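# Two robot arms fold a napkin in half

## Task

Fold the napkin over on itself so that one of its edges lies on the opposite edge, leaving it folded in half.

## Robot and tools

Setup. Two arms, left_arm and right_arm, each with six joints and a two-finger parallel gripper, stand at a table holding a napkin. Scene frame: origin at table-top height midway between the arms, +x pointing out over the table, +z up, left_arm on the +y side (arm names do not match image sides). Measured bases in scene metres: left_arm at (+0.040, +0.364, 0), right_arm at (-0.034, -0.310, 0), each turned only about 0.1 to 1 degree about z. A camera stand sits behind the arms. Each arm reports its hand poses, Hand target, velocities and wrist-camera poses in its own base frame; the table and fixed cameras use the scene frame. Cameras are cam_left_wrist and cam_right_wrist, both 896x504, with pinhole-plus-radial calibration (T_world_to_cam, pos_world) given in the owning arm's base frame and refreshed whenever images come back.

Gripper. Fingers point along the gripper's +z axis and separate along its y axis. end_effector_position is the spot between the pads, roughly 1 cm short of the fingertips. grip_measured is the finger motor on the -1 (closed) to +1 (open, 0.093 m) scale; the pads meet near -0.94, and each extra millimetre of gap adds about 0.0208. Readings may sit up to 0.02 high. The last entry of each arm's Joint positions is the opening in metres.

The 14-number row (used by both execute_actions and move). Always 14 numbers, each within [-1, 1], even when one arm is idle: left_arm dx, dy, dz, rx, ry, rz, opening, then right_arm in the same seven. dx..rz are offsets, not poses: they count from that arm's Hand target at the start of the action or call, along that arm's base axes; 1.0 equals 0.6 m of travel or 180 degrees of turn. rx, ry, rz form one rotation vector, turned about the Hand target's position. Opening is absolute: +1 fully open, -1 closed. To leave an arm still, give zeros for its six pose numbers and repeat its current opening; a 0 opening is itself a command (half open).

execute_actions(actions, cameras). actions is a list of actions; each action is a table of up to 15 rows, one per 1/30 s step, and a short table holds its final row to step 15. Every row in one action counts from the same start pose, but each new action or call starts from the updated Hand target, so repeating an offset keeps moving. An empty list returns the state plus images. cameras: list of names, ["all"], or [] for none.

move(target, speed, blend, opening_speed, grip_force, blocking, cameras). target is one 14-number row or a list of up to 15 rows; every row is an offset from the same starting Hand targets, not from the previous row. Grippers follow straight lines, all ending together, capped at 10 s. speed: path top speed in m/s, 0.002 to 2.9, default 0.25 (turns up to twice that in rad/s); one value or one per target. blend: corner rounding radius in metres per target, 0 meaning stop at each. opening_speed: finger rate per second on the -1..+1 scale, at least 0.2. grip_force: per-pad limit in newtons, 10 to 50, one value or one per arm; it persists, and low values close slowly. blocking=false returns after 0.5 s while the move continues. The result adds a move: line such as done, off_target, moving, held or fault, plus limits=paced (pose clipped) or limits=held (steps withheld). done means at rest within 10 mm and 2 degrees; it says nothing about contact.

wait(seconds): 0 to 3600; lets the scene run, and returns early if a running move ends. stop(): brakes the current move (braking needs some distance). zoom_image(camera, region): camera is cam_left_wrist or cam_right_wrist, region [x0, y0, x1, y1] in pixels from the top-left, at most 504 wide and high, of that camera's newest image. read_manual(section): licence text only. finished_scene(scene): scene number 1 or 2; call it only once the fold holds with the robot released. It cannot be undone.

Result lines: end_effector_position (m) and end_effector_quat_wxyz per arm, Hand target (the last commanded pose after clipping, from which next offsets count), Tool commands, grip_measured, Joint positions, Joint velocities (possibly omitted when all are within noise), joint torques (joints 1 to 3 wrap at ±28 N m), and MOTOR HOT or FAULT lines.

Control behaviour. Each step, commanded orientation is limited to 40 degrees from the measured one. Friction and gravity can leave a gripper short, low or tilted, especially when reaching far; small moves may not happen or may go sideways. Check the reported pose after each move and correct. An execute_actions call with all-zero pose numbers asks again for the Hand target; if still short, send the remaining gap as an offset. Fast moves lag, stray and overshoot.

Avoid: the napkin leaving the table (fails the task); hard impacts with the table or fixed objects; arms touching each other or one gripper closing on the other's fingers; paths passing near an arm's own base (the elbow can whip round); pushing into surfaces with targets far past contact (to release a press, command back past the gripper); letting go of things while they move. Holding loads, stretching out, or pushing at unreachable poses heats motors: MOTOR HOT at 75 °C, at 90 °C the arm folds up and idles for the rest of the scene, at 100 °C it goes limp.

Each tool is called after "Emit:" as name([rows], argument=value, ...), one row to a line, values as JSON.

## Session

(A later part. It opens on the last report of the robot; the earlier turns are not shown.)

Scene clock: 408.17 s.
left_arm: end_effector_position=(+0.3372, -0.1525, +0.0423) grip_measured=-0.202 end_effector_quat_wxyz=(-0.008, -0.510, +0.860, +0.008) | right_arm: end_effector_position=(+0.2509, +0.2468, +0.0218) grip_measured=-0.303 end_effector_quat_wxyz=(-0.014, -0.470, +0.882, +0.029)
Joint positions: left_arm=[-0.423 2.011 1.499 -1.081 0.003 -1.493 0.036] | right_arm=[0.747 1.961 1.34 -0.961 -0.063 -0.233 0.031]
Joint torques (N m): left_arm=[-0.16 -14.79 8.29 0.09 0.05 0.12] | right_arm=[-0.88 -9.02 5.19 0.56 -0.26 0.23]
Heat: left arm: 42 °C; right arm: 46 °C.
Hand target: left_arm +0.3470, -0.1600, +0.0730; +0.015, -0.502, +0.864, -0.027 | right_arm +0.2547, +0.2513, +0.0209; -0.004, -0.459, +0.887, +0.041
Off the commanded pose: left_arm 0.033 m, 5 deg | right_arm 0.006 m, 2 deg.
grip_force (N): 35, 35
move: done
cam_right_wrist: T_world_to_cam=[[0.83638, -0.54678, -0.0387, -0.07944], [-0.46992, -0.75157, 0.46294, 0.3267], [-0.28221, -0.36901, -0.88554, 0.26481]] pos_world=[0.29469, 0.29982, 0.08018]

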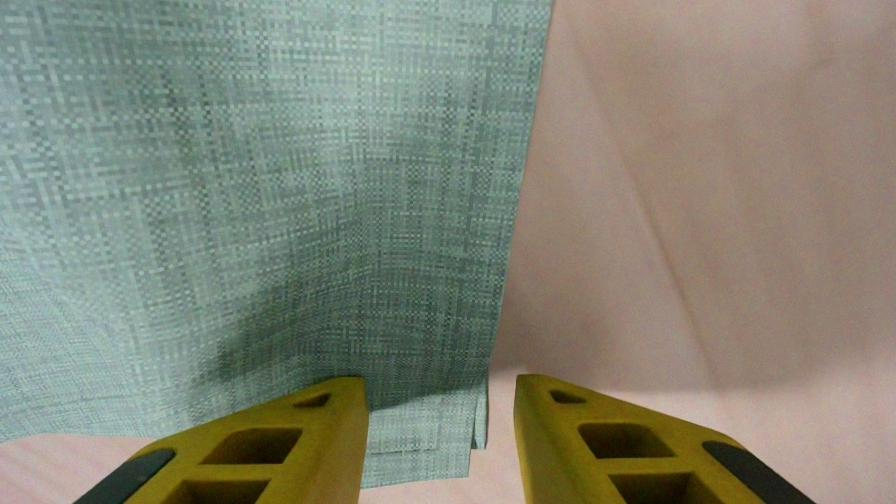

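Emit:
move([
  [0, 0, 0, 0, 0, 0, -0.2, 0, 0, -0.0283, 0, 0, 0, -0.3],
  [0, 0, 0, 0, 0, 0, -0.2, 0, 0, -0.0283, 0, 0, 0, -1],
], speed=0.05, opening_speed=0.5, cameras=["cam_right_wrist"])

Scene clock: 412.03 s.
left_arm: end_effector_position=(+0.3372, -0.1525, +0.0423) grip_measured=-0.202 end_effector_quat_wxyz=(-0.008, -0.510, +0.860, +0.008) | right_arm: end_effector_position=(+0.2556, +0.2445, +0.0147) grip_measured=-0.984 end_effector_quat_wxyz=(-0.008, -0.460, +0.887, +0.031)
Joint positions: left_arm=[-0.423 2.011 1.499 -1.081 0.003 -1.493 0.036] | right_arm=[0.733 1.967 1.319 -0.922 -0.063 -0.224 0]
Joint torques (N m): left_arm=[-0.16 -14.79 8.29 0.09 0.05 0.12] | right_arm=[-0.03 -7.31 3.77 0.82 -0.27 0.21]
Heat: left arm: 43 °C; right arm: 46 °C.
Hand target: left_arm +0.3470, -0.1600, +0.0730; +0.015, -0.502, +0.864, -0.027 | right_arm +0.2547, +0.2513, +0.0040; -0.004, -0.459, +0.887, +0.041
Off the commanded pose: left_arm 0.033 m, 5 deg | right_arm 0.013 m, 1 deg.
grip_force (N): 35, 35
move: off_target (right_arm); target 2's new opening was sent with right_arm's hand 0.013 m and 2 deg from that target
cam_right_wrist: T_world_to_cam=[[0.82393, -0.56556, -0.0359, -0.07716], [-0.49106, -0.74415, 0.45287, 0.33415], [-0.28284, -0.3555, -0.89085, 0.25591]] pos_world=[0.30005, 0.296, 0.07388]

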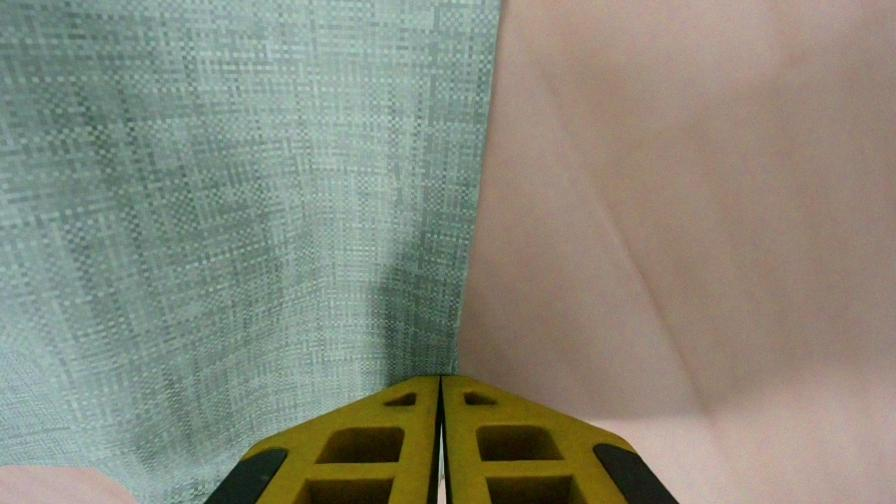

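Emit:
move(target=[0, 0, 0, 0, 0, 0, -0.2, -0.005, 0.003, 0.08, 0, 0, 0, -1], speed=0.1, cameras=["cam_right_wrist"])

Scene clock: 413.70 s.
left_arm: end_effector_position=(+0.3372, -0.1525, +0.0423) grip_measured=-0.202 end_effector_quat_wxyz=(-0.008, -0.510, +0.860, +0.008) | right_arm: end_effector_position=(+0.2486, +0.2453, +0.0320) grip_measured=-0.984 end_effector_quat_wxyz=(-0.025, -0.466, +0.884, +0.026)
Joint positions: left_arm=[-0.423 2.011 1.499 -1.081 0.003 -1.493 0.036] | right_arm=[0.748 1.958 1.378 -1.026 -0.063 -0.222 0]
Joint torques (N m): left_arm=[-0.16 -14.79 8.28 0.09 0.05 0.12] | right_arm=[0.31 -12.53 8.06 0.02 -0.26 0.22]
Heat: left arm: 43 °C; right arm: 46 °C.
Hand target: left_arm +0.3470, -0.1600, +0.0730; +0.015, -0.502, +0.864, -0.027 | right_arm +0.2517, +0.2531, +0.0520; -0.004, -0.459, +0.887, +0.041
Off the commanded pose: left_arm 0.033 m, 5 deg | right_arm 0.022 m, 3 deg.
grip_force (N): 35, 35
move: off_target (right_arm)
cam_right_wrist: T_world_to_cam=[[0.83063, -0.55507, -0.04412, -0.07426], [-0.46857, -0.73959, 0.48317, 0.31585], [-0.30082, -0.38066, -0.87442, 0.27982]] pos_world=[0.29386, 0.2989, 0.08879]

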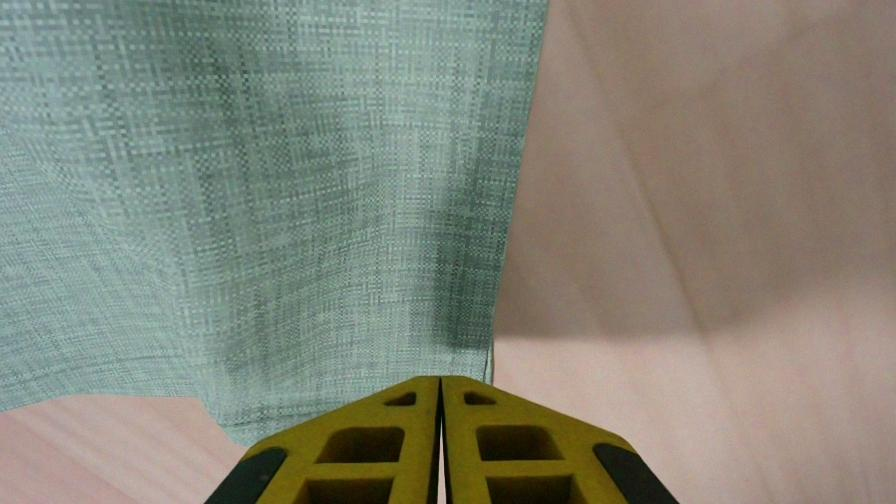

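Emit:
move(target=[-0.2677, 0.1747, 0.02, 0.0099, 0.0174, 0, -1, -0.1803, 0.121, 0.0467, -0.0119, -0.0187, 0, -1], speed=0.25, cameras=["all"])

Scene clock: 420.10 s.
left_arm: end_effector_position=(+0.1882, -0.0563, +0.0807) grip_measured=-0.990 end_effector_quat_wxyz=(-0.006, -0.508, +0.862, +0.004) | right_arm: end_effector_position=(+0.1378, +0.3218, +0.0641) grip_measured=-0.984 end_effector_quat_wxyz=(-0.006, -0.469, +0.883, +0.006)
Joint positions: left_arm=[-0.288 1.31 0.888 -1.164 0.003 -1.353 0] | right_arm=[1.158 1.898 1.431 -1.106 -0.017 0.181 0]
Joint torques (N m): left_arm=[0.61 -5.49 5.33 0.12 -0.01 0.14] | right_arm=[-0.43 -11.02 8.53 0.08 0.04 0.23]
Heat: left arm: 44 °C; right arm: 48 °C.
Hand target: left_arm +0.1864, -0.0552, +0.0850; -0.001, -0.502, +0.865, +0.000 | right_arm +0.1435, +0.3257, +0.0800; +0.013, -0.460, +0.888, +0.011
Off the commanded pose: left_arm 0.005 m, 1 deg | right_arm 0.017 m, 3 deg.
grip_force (N): 35, 35
move: off_target (right_arm)
cam_left_wrist: T_world_to_cam=[[0.8661, -0.49985, 0.00556, -0.19281], [-0.42647, -0.73306, 0.52985, 0.0256], [-0.26077, -0.46127, -0.84807, 0.17945]] pos_world=[0.2247, 0.00516, 0.13969]
cam_right_wrist: T_world_to_cam=[[0.83555, -0.54934, 0.00899, 0.05568], [-0.48798, -0.73449, 0.4716, 0.30674], [-0.25247, -0.39843, -0.88177, 0.30321]] pos_world=[0.17971, 0.3767, 0.1222]

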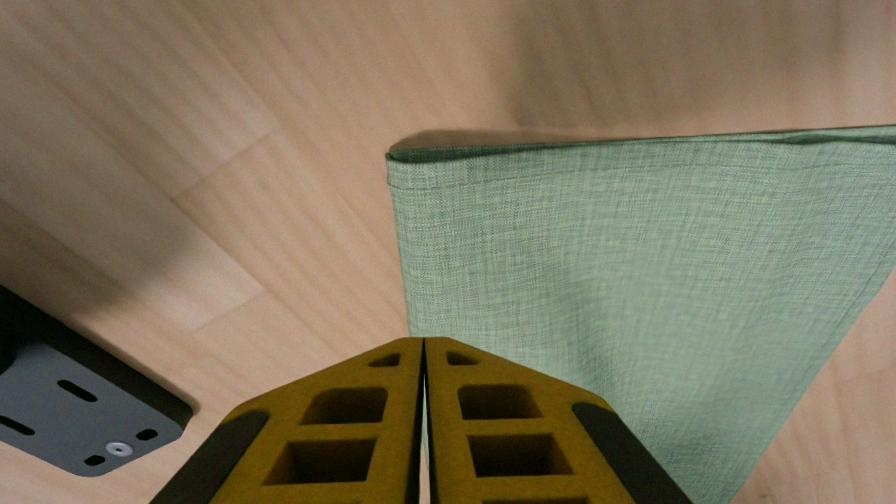

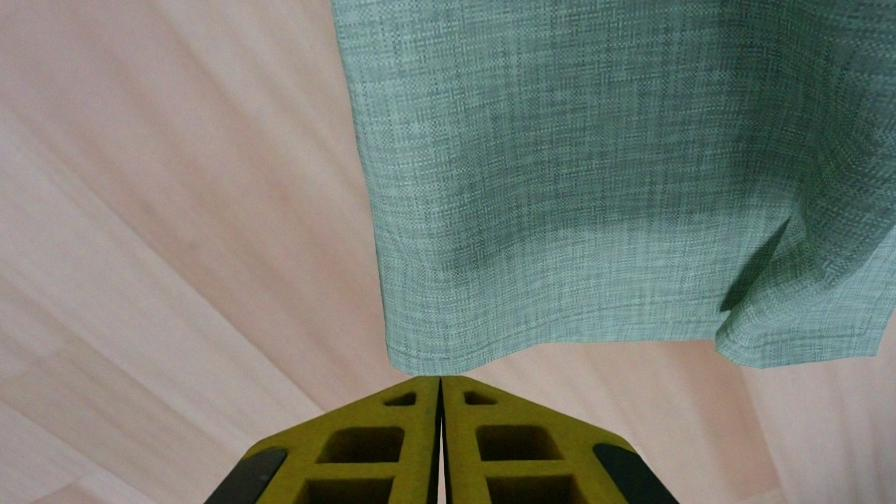

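Emit:
move(target=[-0.0055, 0.0028, -0.0917, 0, 0, 0, -0.48, -0.0057, 0.0023, -0.0633, 0, 0, 0.0222, -0.23], speed=0.12, cameras=["all"])

Scene clock: 425.43 s.
left_arm: end_effector_position=(+0.1779, -0.0533, +0.0318) grip_measured=-0.481 end_effector_quat_wxyz=(-0.007, -0.506, +0.862, +0.005) | right_arm: end_effector_position=(+0.1376, +0.3213, +0.0437) grip_measured=-0.233 end_effector_quat_wxyz=(-0.002, -0.479, +0.878, +0.010)
Joint positions: left_arm=[-0.288 1.327 0.698 -0.958 0.003 -1.35 0.022] | right_arm=[1.158 1.906 1.357 -1.012 -0.017 0.158 0.034]
Joint torques (N m): left_arm=[0.61 -2.35 5.03 0.54 -0.02 0.14] | right_arm=[0.53 -8.46 5.49 0.62 0.02 -0.09]
Heat: left arm: 43 °C; right arm: 47 °C.
Hand target: left_arm +0.1831, -0.0535, +0.0299; -0.001, -0.502, +0.865, +0.000 | right_arm +0.1401, +0.3270, +0.0420; +0.013, -0.491, +0.871, +0.011
Off the commanded pose: left_arm 0.005 m, 1 deg | right_arm 0.007 m, 2 deg.
grip_force (N): 35, 35
move: done
cam_left_wrist: T_world_to_cam=[[0.86457, -0.50249, 0.00415, -0.18196], [-0.42796, -0.73196, 0.53018, 0.0497], [-0.26338, -0.46015, -0.84788, 0.13715]] pos_world=[0.21471, 0.00805, 0.09069]
cam_right_wrist: T_world_to_cam=[[0.84789, -0.53012, 0.00713, 0.04802], [-0.47336, -0.75091, 0.46051, 0.31962], [-0.23877, -0.39383, -0.88763, 0.28178]] pos_world=[0.17786, 0.37644, 0.10259]

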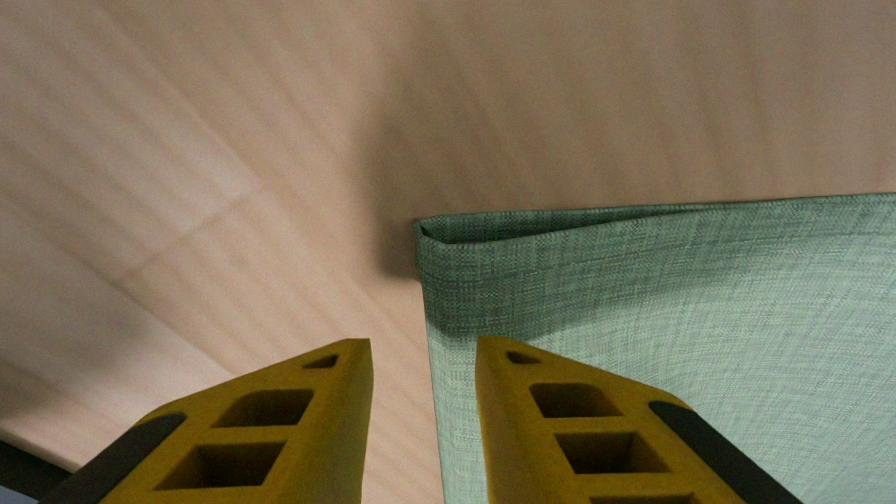

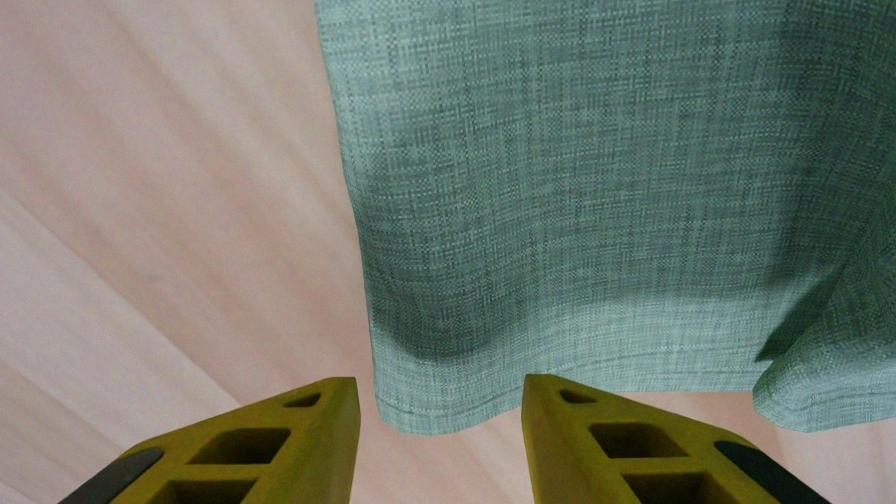

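Emit:
move(target=[0.0125, -0.006, -0.0282, 0, 0, 0, -0.48, -0.0035, 0.0022, -0.0408, 0, 0, 0, -0.23], speed=0.08, cameras=["all"])

Scene clock: 428.37 s.
left_arm: end_effector_position=(+0.1862, -0.0558, +0.0149) grip_measured=-0.481 end_effector_quat_wxyz=(-0.007, -0.506, +0.862, +0.005) | right_arm: end_effector_position=(+0.1341, +0.3227, +0.0179) grip_measured=-0.233 end_effector_quat_wxyz=(-0.003, -0.484, +0.875, +0.009)
Joint positions: left_arm=[-0.288 1.397 0.678 -0.868 0.003 -1.35 0.022] | right_arm=[1.169 1.943 1.299 -0.92 -0.017 0.158 0.034]
Joint torques (N m): left_arm=[-0.05 -2.82 4.77 0.54 -0.01 0.07] | right_arm=[0.34 -8.72 5.45 0.61 0.03 -0.01]
Heat: left arm: 42 °C; right arm: 47 °C.
Hand target: left_arm +0.1906, -0.0571, +0.0130; -0.001, -0.502, +0.865, +0.000 | right_arm +0.1380, +0.3284, +0.0175; +0.013, -0.491, +0.871, +0.011
Off the commanded pose: left_arm 0.005 m, 1 deg | right_arm 0.007 m, 2 deg.
grip_force (N): 35, 35
move: done
cam_left_wrist: T_world_to_cam=[[0.86457, -0.50249, 0.00415, -0.19024], [-0.42796, -0.73196, 0.53018, 0.06029], [-0.26338, -0.46015, -0.84788, 0.12392]] pos_world=[0.22292, 0.00555, 0.07389]
cam_right_wrist: T_world_to_cam=[[0.85357, -0.52093, 0.00757, 0.0482], [-0.46468, -0.75467, 0.4632, 0.331], [-0.23558, -0.39889, -0.88622, 0.25984]] pos_world=[0.17388, 0.37855, 0.07659]

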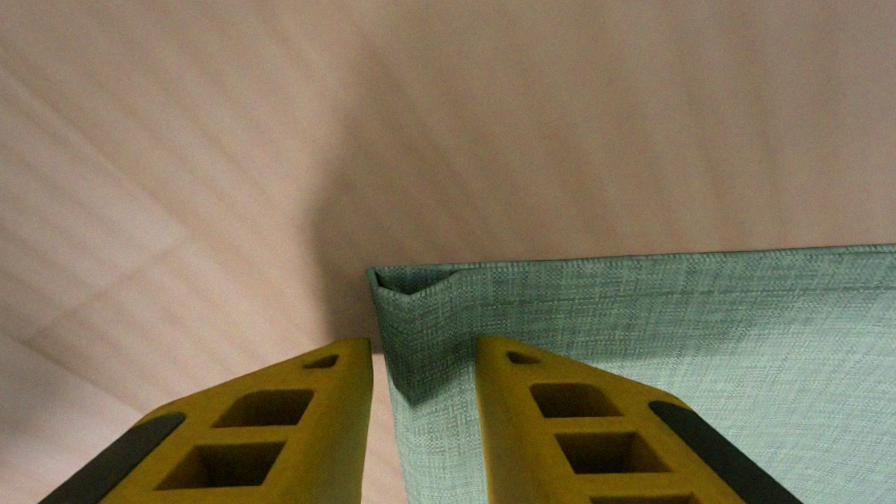

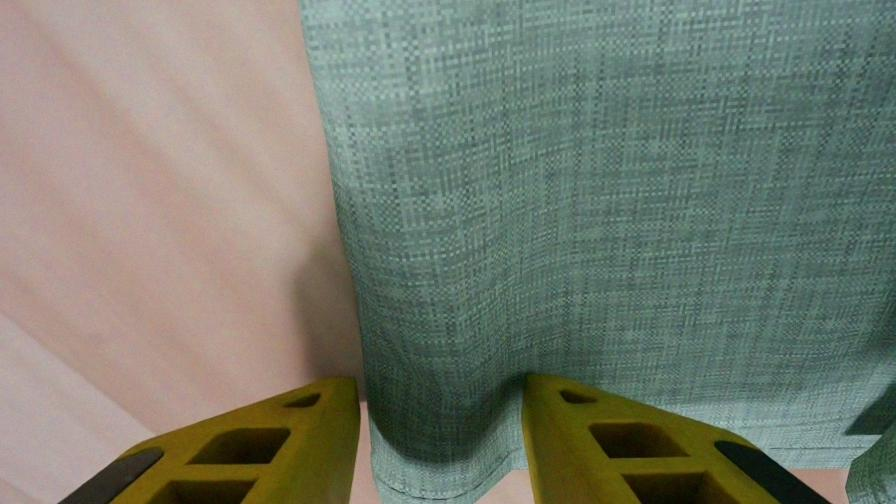

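Emit:
move(target=[0, 0, 0, 0, 0, 0, -1, 0, 0, 0, 0, 0, 0, -1], opening_speed=0.5, cameras=["all"])

Scene clock: 431.07 s.
left_arm: end_effector_position=(+0.1864, -0.0552, +0.0149) grip_measured=-0.989 end_effector_quat_wxyz=(-0.007, -0.508, +0.862, +0.005) | right_arm: end_effector_position=(+0.1336, +0.3229, +0.0179) grip_measured=-0.983 end_effector_quat_wxyz=(-0.003, -0.485, +0.875, +0.009)
Joint positions: left_arm=[-0.285 1.397 0.678 -0.868 0.003 -1.35 0] | right_arm=[1.17 1.943 1.299 -0.92 -0.017 0.158 0]
Joint torques (N m): left_arm=[-0.05 -2.82 4.78 0.54 -0.01 0.07] | right_arm=[0.29 -8.72 5.45 0.61 0.03 -0.01]
Heat: left arm: 41 °C; right arm: 47 °C.
Hand target: left_arm +0.1906, -0.0571, +0.0130; -0.001, -0.502, +0.865, +0.000 | right_arm +0.1380, +0.3284, +0.0175; +0.013, -0.491, +0.871, +0.011
Off the commanded pose: left_arm 0.005 m, 1 deg | right_arm 0.007 m, 2 deg.
grip_force (N): 35, 35
move: done
cam_left_wrist: T_world_to_cam=[[0.86613, -0.4998, 0.0041, -0.19024], [-0.42566, -0.7333, 0.53017, 0.0603], [-0.26197, -0.46095, -0.84788, 0.12393]] pos_world=[0.2229, 0.00626, 0.07389]
cam_right_wrist: T_world_to_cam=[[0.85434, -0.51965, 0.00759, 0.0482], [-0.46356, -0.75535, 0.46321, 0.33094], [-0.23498, -0.39926, -0.88622, 0.25981]] pos_world=[0.17328, 0.37875, 0.07659]

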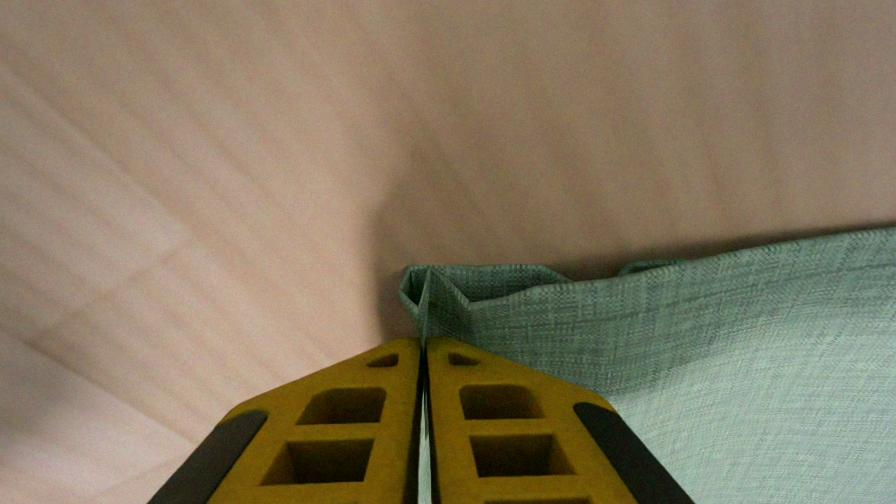

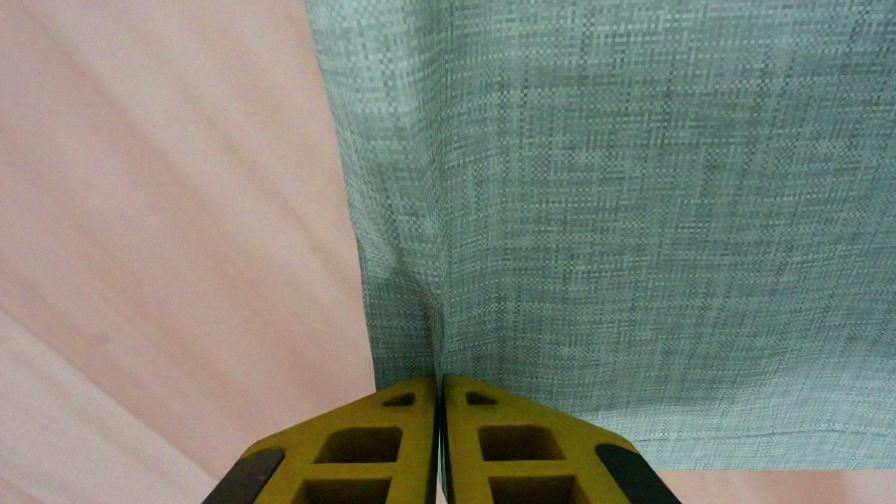

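Emit:
move(target=[-0.0185, 0.0095, 0.0033, 0, 0, 0, -1, -0.0343, 0.0205, 0.005, 0, 0, 0, -1], speed=0.05, cameras=["all"])

Scene clock: 434.57 s.
left_arm: end_effector_position=(+0.1847, -0.0544, +0.0146) grip_measured=-0.989 end_effector_quat_wxyz=(+0.000, -0.506, +0.862, -0.002) | right_arm: end_effector_position=(+0.1147, +0.3298, +0.0169) grip_measured=-0.983 end_effector_quat_wxyz=(-0.002, -0.495, +0.869, +0.005)
Joint positions: left_arm=[-0.284 1.37 0.655 -0.852 0.003 -1.345 0] | right_arm=[1.231 1.946 1.299 -0.92 -0.01 0.195 0]
Joint torques (N m): left_arm=[0.62 -5.22 3.75 0.19 -0.01 0.14] | right_arm=[0.34 -8.27 7.82 0.42 0 0.22]
Heat: left arm: 41 °C; right arm: 47 °C.
Hand target: left_arm +0.1795, -0.0514, +0.0150; -0.001, -0.502, +0.865, +0.000 | right_arm +0.1174, +0.3407, +0.0205; +0.013, -0.491, +0.871, +0.011
Off the commanded pose: left_arm 0.006 m, 1 deg | right_arm 0.012 m, 2 deg.
grip_force (N): 35, 35
move: off_target (right_arm)
cam_left_wrist: T_world_to_cam=[[0.86432, -0.5024, 0.02351, -0.18854], [-0.43805, -0.729, 0.526, 0.06295], [-0.24712, -0.46493, -0.85016, 0.12068]] pos_world=[0.22036, 0.00727, 0.07392]
cam_right_wrist: T_world_to_cam=[[0.86675, -0.4985, 0.01554, 0.05944], [-0.44759, -0.76373, 0.46516, 0.3288], [-0.22001, -0.41013, -0.88509, 0.25904]] pos_world=[0.15264, 0.38699, 0.07541]

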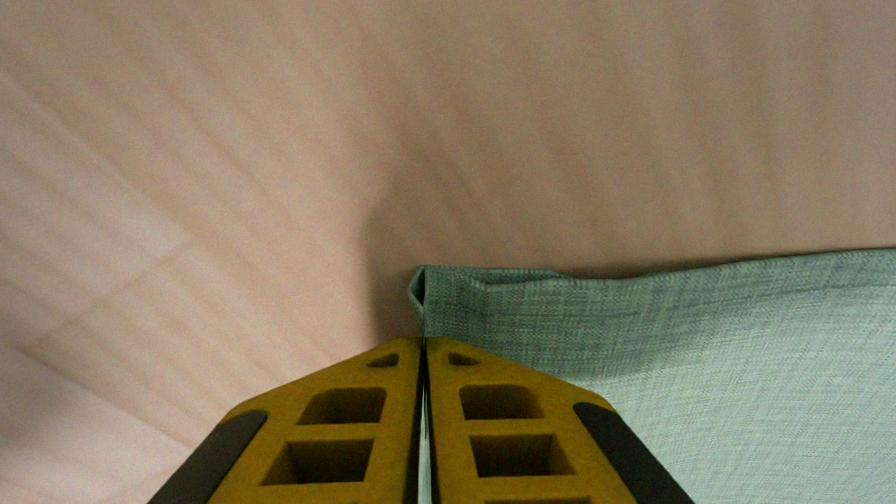

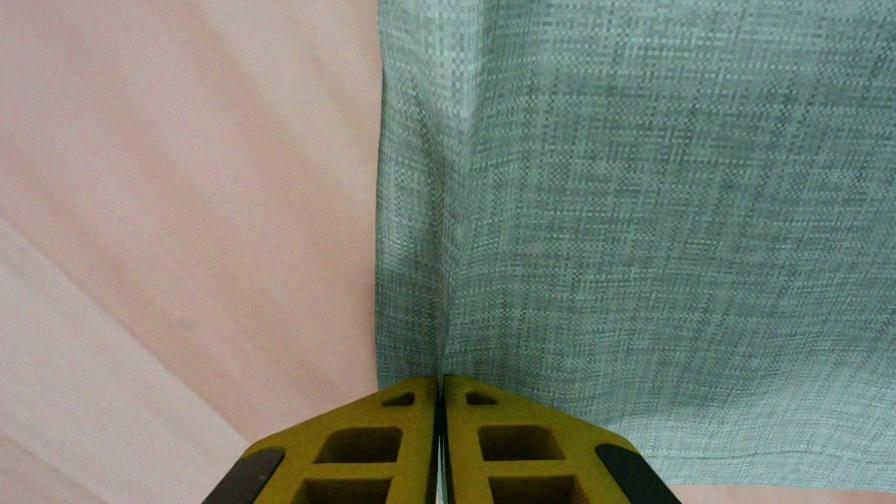

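Emit:
move(target=[-0.0133, 0.0068, 0.0033, 0, 0, 0, -1, -0.0085, 0.0051, 0.0017, 0, 0, 0, -1], speed=0.05, cameras=["all"])

Scene clock: 437.63 s.
left_arm: end_effector_position=(+0.1768, -0.0515, +0.0144) grip_measured=-0.989 end_effector_quat_wxyz=(+0.001, -0.503, +0.864, -0.003) | right_arm: end_effector_position=(+0.1117, +0.3327, +0.0173) grip_measured=-0.983 end_effector_quat_wxyz=(+0.001, -0.494, +0.869, +0.003)
Joint positions: left_arm=[-0.281 1.331 0.626 -0.86 0.003 -1.335 0] | right_arm=[1.245 1.949 1.305 -0.92 -0.004 0.212 0]
Joint torques (N m): left_arm=[0.65 -5.23 4.31 0.03 -0.01 0.14] | right_arm=[0.39 -8.32 8.08 0.37 0 0.23]
Heat: left arm: 40 °C; right arm: 47 °C.
Hand target: left_arm +0.1715, -0.0474, +0.0170; -0.001, -0.502, +0.865, +0.000 | right_arm +0.1123, +0.3437, +0.0215; +0.013, -0.491, +0.871, +0.011
Off the commanded pose: left_arm 0.007 m, 0 deg | right_arm 0.012 m, 2 deg.
grip_force (N): 35, 35
move: off_target (right_arm)
cam_left_wrist: T_world_to_cam=[[0.86042, -0.50896, 0.02504, -0.17986], [-0.44439, -0.7254, 0.52566, 0.06303], [-0.24938, -0.46342, -0.85033, 0.12036]] pos_world=[0.21278, 0.00995, 0.07372]
cam_right_wrist: T_world_to_cam=[[0.86512, -0.50113, 0.02088, 0.06441], [-0.45296, -0.76274, 0.46158, 0.32978], [-0.21538, -0.40878, -0.88685, 0.25899]] pos_world=[0.14944, 0.38968, 0.07612]

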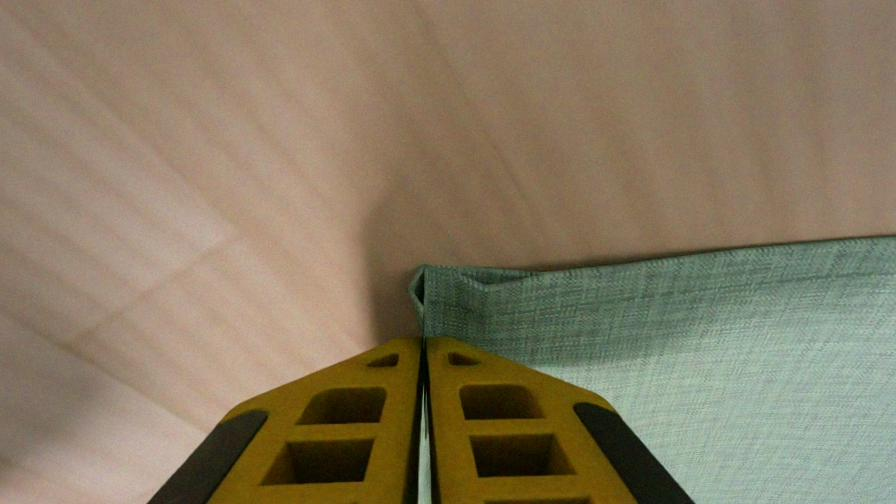

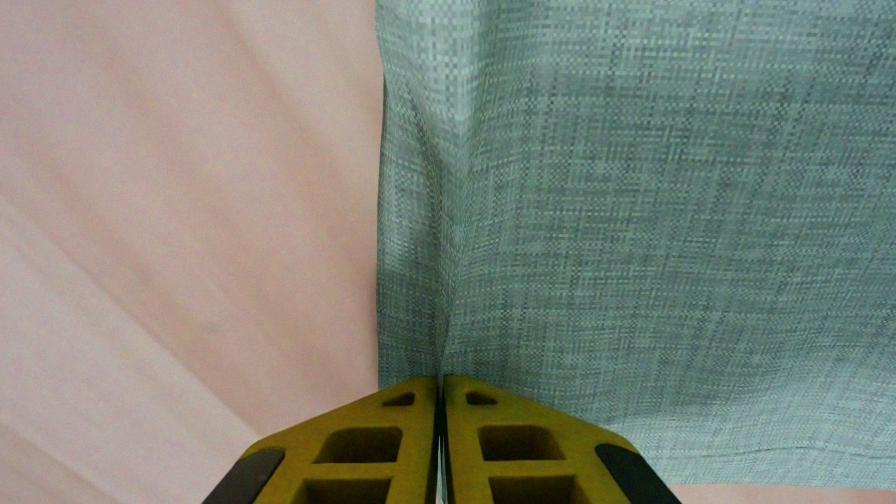

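Emit:
move([
  [0, 0, 0, 0, 0, 0, -0.6, 0, 0, 0, 0, 0, 0, -0.6],
  [0.01, -0.003, 0.15, 0, 0, 0, -0.6, 0.01, 0, 0.15, 0, 0, 0, -0.6],
], speed=0.15, opening_speed=0.4, cameras=["all"])

Scene clock: 441.30 s.
left_arm: end_effector_position=(+0.1705, -0.0485, +0.0943) grip_measured=-0.601 end_effector_quat_wxyz=(-0.018, -0.505, +0.862, +0.017) | right_arm: end_effector_position=(+0.1148, +0.3419, +0.0942) grip_measured=-0.603 end_effector_quat_wxyz=(-0.003, -0.494, +0.869, +0.000)
Joint positions: left_arm=[-0.275 1.258 0.905 -1.268 0.003 -1.335 0.016] | right_arm=[1.245 1.921 1.582 -1.236 -0.004 0.212 0.016]
Joint torques (N m): left_arm=[0.59 -5.05 8.27 0.05 -0.02 0.12] | right_arm=[-0.9 -11.89 8.28 0.07 0 0.06]
Heat: left arm: 40 °C; right arm: 47 °C.
Hand target: left_arm +0.1775, -0.0492, +0.1070; -0.001, -0.502, +0.865, +0.000 | right_arm +0.1183, +0.3437, +0.1115; +0.013, -0.491, +0.871, +0.011
Off the commanded pose: left_arm 0.015 m, 3 deg | right_arm 0.018 m, 2 deg.
grip_force (N): 35, 35
move: off_target (left_arm, right_arm)
cam_left_wrist: T_world_to_cam=[[0.86342, -0.50367, -0.02845, -0.17015], [-0.41167, -0.73605, 0.53736, 0.01316], [-0.29159, -0.45226, -0.84287, 0.19511]] pos_world=[0.20922, 0.01222, 0.15254]
cam_right_wrist: T_world_to_cam=[[0.86519, -0.50092, 0.023, 0.06446], [-0.45138, -0.75801, 0.47082, 0.30003], [-0.2184, -0.41773, -0.88193, 0.33458]] pos_world=[0.15273, 0.39948, 0.15233]

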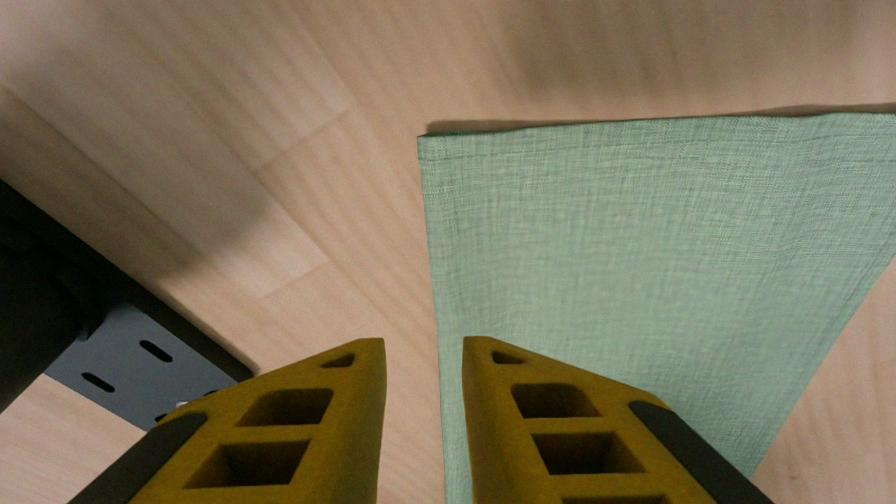

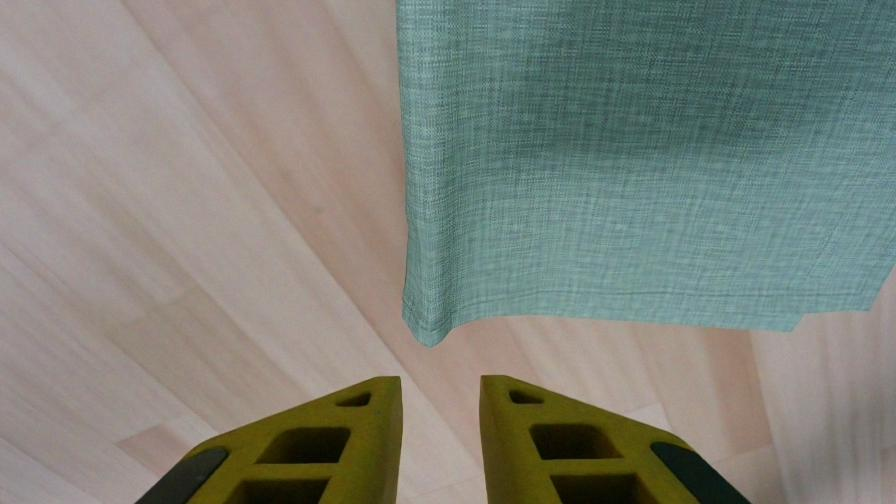

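Emit:
move(target=[0.2458, -0.1013, -0.0117, 0, 0, 0, -0.6, 0.1445, -0.1362, 0.0058, 0, 0, 0, -0.6], speed=0.3, cameras=["all"])

Scene clock: 446.93 s.
left_arm: end_effector_position=(+0.3173, -0.1075, +0.0927) grip_measured=-0.601 end_effector_quat_wxyz=(-0.008, -0.496, +0.868, +0.007) | right_arm: end_effector_position=(+0.2073, +0.2619, +0.1033) grip_measured=-0.603 end_effector_quat_wxyz=(-0.002, -0.481, +0.877, +0.002)
Joint positions: left_arm=[-0.325 1.841 1.47 -1.222 0.003 -1.364 0.016] | right_arm=[0.899 1.812 1.477 -1.236 -0.005 -0.106 0.016]
Joint torques (N m): left_arm=[-0.4 -7.25 8.69 0.13 -0.01 -0.08] | right_arm=[-0.39 -11.63 5.59 0.25 -0.11 -0.09]
Heat: left arm: 39 °C; right arm: 47 °C.
Hand target: left_arm +0.3250, -0.1099, +0.1000; -0.001, -0.502, +0.865, +0.000 | right_arm +0.2050, +0.2620, +0.1150; +0.013, -0.491, +0.871, +0.011
Off the commanded pose: left_arm 0.011 m, 1 deg | right_arm 0.012 m, 2 deg.
grip_force (N): 35, 35
move: off_target (left_arm, right_arm)
cam_left_wrist: T_world_to_cam=[[0.85279, -0.52225, -0.00198, -0.32778], [-0.44159, -0.7231, 0.53115, 0.04247], [-0.27883, -0.45208, -0.84728, 0.2063]] pos_world=[0.3558, -0.04721, 0.15158]
cam_right_wrist: T_world_to_cam=[[0.85021, -0.52605, 0.02046, -0.04599], [-0.47334, -0.74685, 0.46709, 0.27888], [-0.23044, -0.40681, -0.88397, 0.32925]] pos_world=[0.24697, 0.31804, 0.16173]

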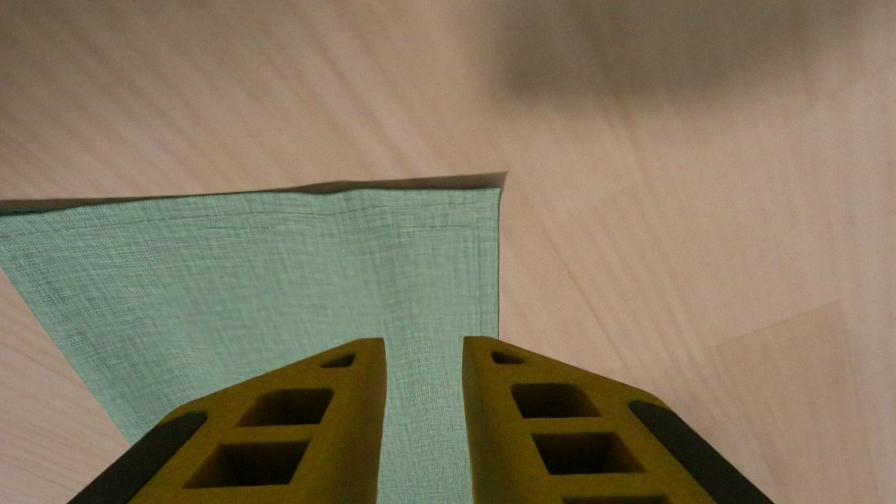

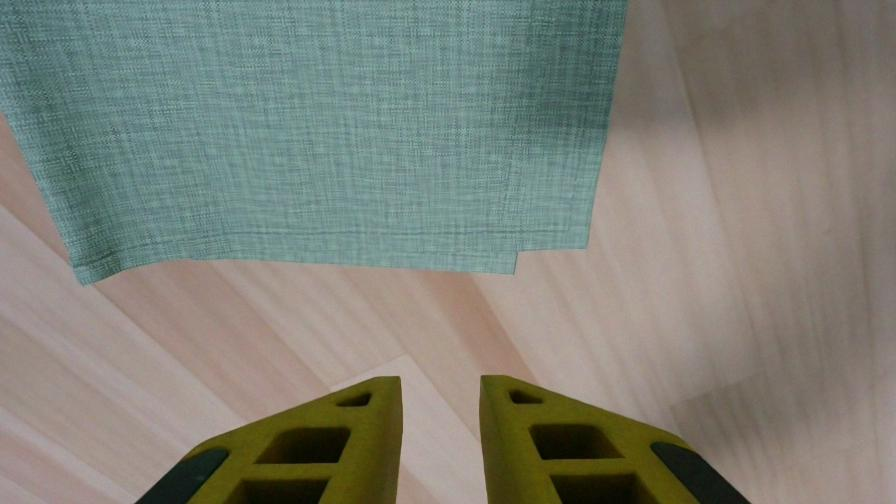

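Emit:
zoom_image(camera="cam_right_wrist", region=[400, 0, 680, 300])

Emit:
zoom_image(camera="cam_left_wrist", region=[250, 140, 560, 380])

Emit:
zoom_image(camera="cam_right_wrist", region=[0, 0, 300, 300])

Scaled by 1.680 from the camera's image (finer frame: 1280x720).

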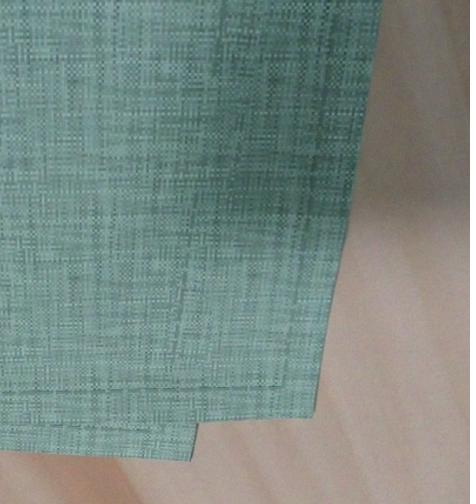

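Scaled by 1.626 from the camera's image (finer frame: 1280x720).

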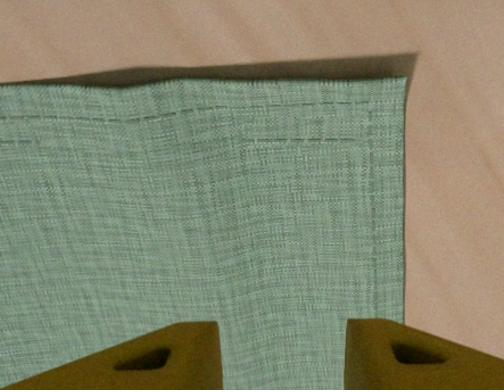

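Scaled by 1.680 from the camera's image (finer frame: 1280x720).

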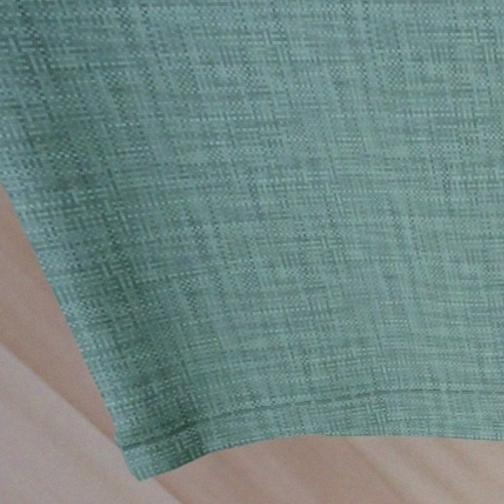

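Emit:
move(target=[0, 0, 0, 0, 0, 0, -0.6, -0.1733, 0.1217, -0.1167, 0, 0, 0.0222, -0.36], speed=0.25, cameras=["cam_right_wrist"])

Scene clock: 459.13 s.
left_arm: end_effector_position=(+0.3173, -0.1075, +0.0927) grip_measured=-0.601 end_effector_quat_wxyz=(-0.008, -0.496, +0.868, +0.007) | right_arm: end_effector_position=(+0.0968, +0.3288, +0.0447) grip_measured=-0.363 end_effector_quat_wxyz=(-0.002, -0.530, +0.848, +0.005)
Joint positions: left_arm=[-0.325 1.841 1.47 -1.222 0.003 -1.364 0.016] | right_arm=[1.279 1.886 1.334 -1.015 -0.011 0.163 0.028]
Joint torques (N m): left_arm=[-0.42 -7.25 8.69 0.13 -0.01 -0.08] | right_arm=[-0.27 -8.61 5.64 0.61 -0.02 0.23]
Heat: left arm: 40 °C; right arm: 49 °C.
Hand target: left_arm +0.3250, -0.1099, +0.1000; -0.001, -0.502, +0.865, +0.000 | right_arm +0.1010, +0.3350, +0.0450; +0.012, -0.521, +0.854, +0.012
Off the commanded pose: left_arm 0.011 m, 1 deg | right_arm 0.008 m, 2 deg.
grip_force (N): 35, 35
move: done
cam_right_wrist: T_world_to_cam=[[0.90377, -0.42779, 0.01406, 0.04722], [-0.38464, -0.79731, 0.46514, 0.31208], [-0.18777, -0.42579, -0.88513, 0.28135]] pos_world=[0.13019, 0.38882, 0.10321]

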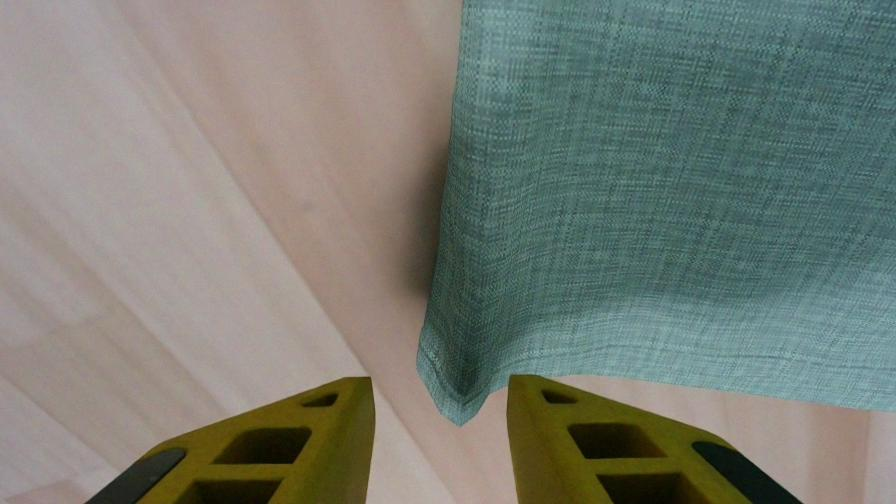

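Emit:
move(target=[-0.0417, 0.1082, 0.25, -0.0256, -0.0796, 0.1144, 1, 0.0117, -0.0063, -0.0425, 0, 0, 0, -0.36], speed=[0.15], cameras=["all"])

Scene clock: 465.97 s.
left_arm: end_effector_position=(+0.3023, -0.0468, +0.2306) grip_measured=+1.000 end_effector_quat_wxyz=(+0.066, -0.643, +0.759, -0.079) | right_arm: end_effector_position=(+0.1042, +0.3261, +0.0213) grip_measured=-0.363 end_effector_quat_wxyz=(+0.001, -0.520, +0.854, +0.008)
Joint positions: left_arm=[-0.152 1.574 1.7 -1.491 0.003 -1.559 0.093] | right_arm=[1.256 1.909 1.266 -0.917 -0.011 0.163 0.028]
Joint torques (N m): left_arm=[0.49 -8.61 8.38 0.58 -0.08 -0.06] | right_arm=[-0.85 -8.14 5.26 0.63 -0.02 -0.02]
Heat: left arm: 40 °C; right arm: 49 °C.
Hand target: left_arm +0.3000, -0.0450, +0.2500; +0.087, -0.644, +0.754, -0.097 | right_arm +0.1080, +0.3312, +0.0195; +0.012, -0.521, +0.854, +0.012
Off the commanded pose: left_arm 0.020 m, 3 deg | right_arm 0.007 m, 1 deg.
grip_force (N): 35, 35
move: off_target (left_arm)
cam_left_wrist: T_world_to_cam=[[0.95858, -0.17658, 0.22349, -0.35073], [-0.26922, -0.81783, 0.5086, -0.04478], [0.09297, -0.5477, -0.8315, 0.22584]] pos_world=[0.30314, 0.02514, 0.28895]
cam_right_wrist: T_world_to_cam=[[0.89363, -0.44862, 0.01288, 0.04755], [-0.40401, -0.7916, 0.45841, 0.32392], [-0.19545, -0.41486, -0.88865, 0.25825]] pos_world=[0.13885, 0.38488, 0.0804]

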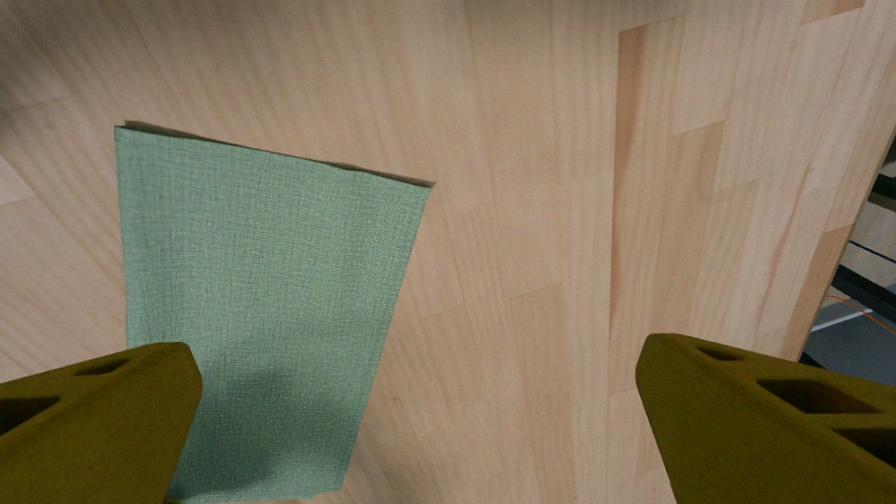

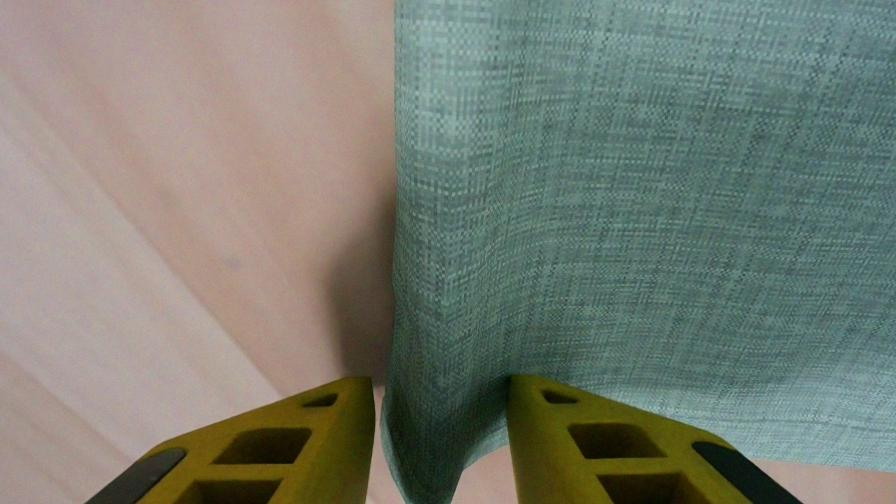

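Emit:
move([
  [0, 0, 0, 0, 0, 0, 1, 0, 0, 0, 0, 0, 0, -1],
  [0, 0, 0, 0, 0, 0, 1, 0.0547, -0.0295, 0.0033, 0, 0, 0, -1],
], speed=0.06, opening_speed=0.6, cameras=["all"])

Scene clock: 469.83 s.
left_arm: end_effector_position=(+0.3020, -0.0467, +0.2305) grip_measured=+1.000 end_effector_quat_wxyz=(+0.066, -0.643, +0.759, -0.078) | right_arm: end_effector_position=(+0.1356, +0.3091, +0.0178) grip_measured=-0.982 end_effector_quat_wxyz=(-0.004, -0.515, +0.857, +0.004)
Joint positions: left_arm=[-0.152 1.574 1.7 -1.492 0.003 -1.559 0.093] | right_arm=[1.152 1.909 1.251 -0.915 -0.011 0.069 0]
Joint torques (N m): left_arm=[0.49 -8.61 8.38 0.58 -0.08 -0.06] | right_arm=[-0.59 -9.74 5.12 0.55 -0.06 -0.09]
Heat: left arm: 40 °C; right arm: 48 °C.
Hand target: left_arm +0.3000, -0.0450, +0.2500; +0.087, -0.644, +0.754, -0.097 | right_arm +0.1409, +0.3135, +0.0215; +0.012, -0.521, +0.854, +0.012
Off the commanded pose: left_arm 0.020 m, 3 deg | right_arm 0.008 m, 2 deg.
grip_force (N): 35, 35
move: done
cam_left_wrist: T_world_to_cam=[[0.95892, -0.17662, 0.222, -0.35019], [-0.26844, -0.81798, 0.50877, -0.04503], [0.09174, -0.54746, -0.83179, 0.22637]] pos_world=[0.30295, 0.02524, 0.28895]
cam_right_wrist: T_world_to_cam=[[0.88882, -0.45802, 0.01461, 0.01541], [-0.4105, -0.78162, 0.46963, 0.32231], [-0.20368, -0.42341, -0.88274, 0.25784]] pos_world=[0.17113, 0.36816, 0.07601]

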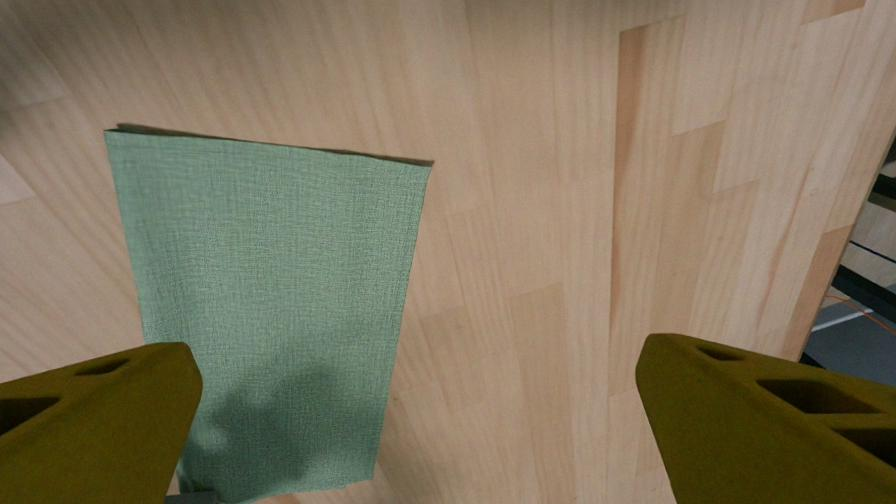

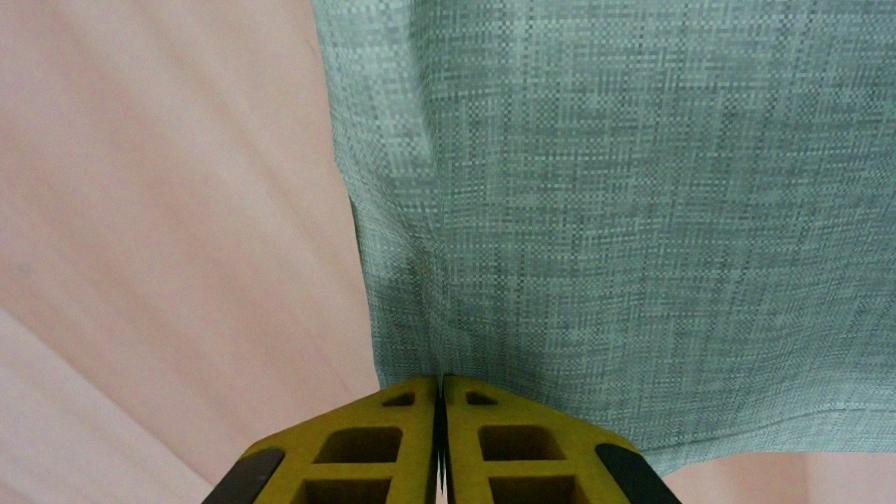

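Emit:
zoom_image(camera="cam_left_wrist", region=[160, 380, 440, 504])

Emit:
zoom_image(camera="cam_left_wrist", region=[80, 100, 460, 360])

Scaled by 1.800 from the camera's image (finer frame: 1280x720).

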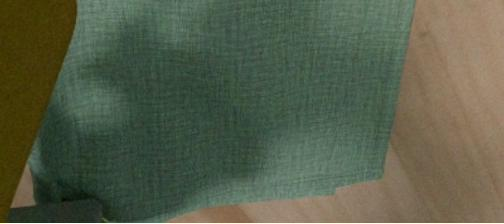

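Scaled by 1.326 from the camera's image (finer frame: 1280x720).

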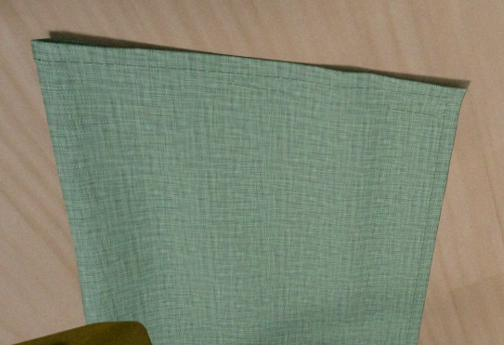

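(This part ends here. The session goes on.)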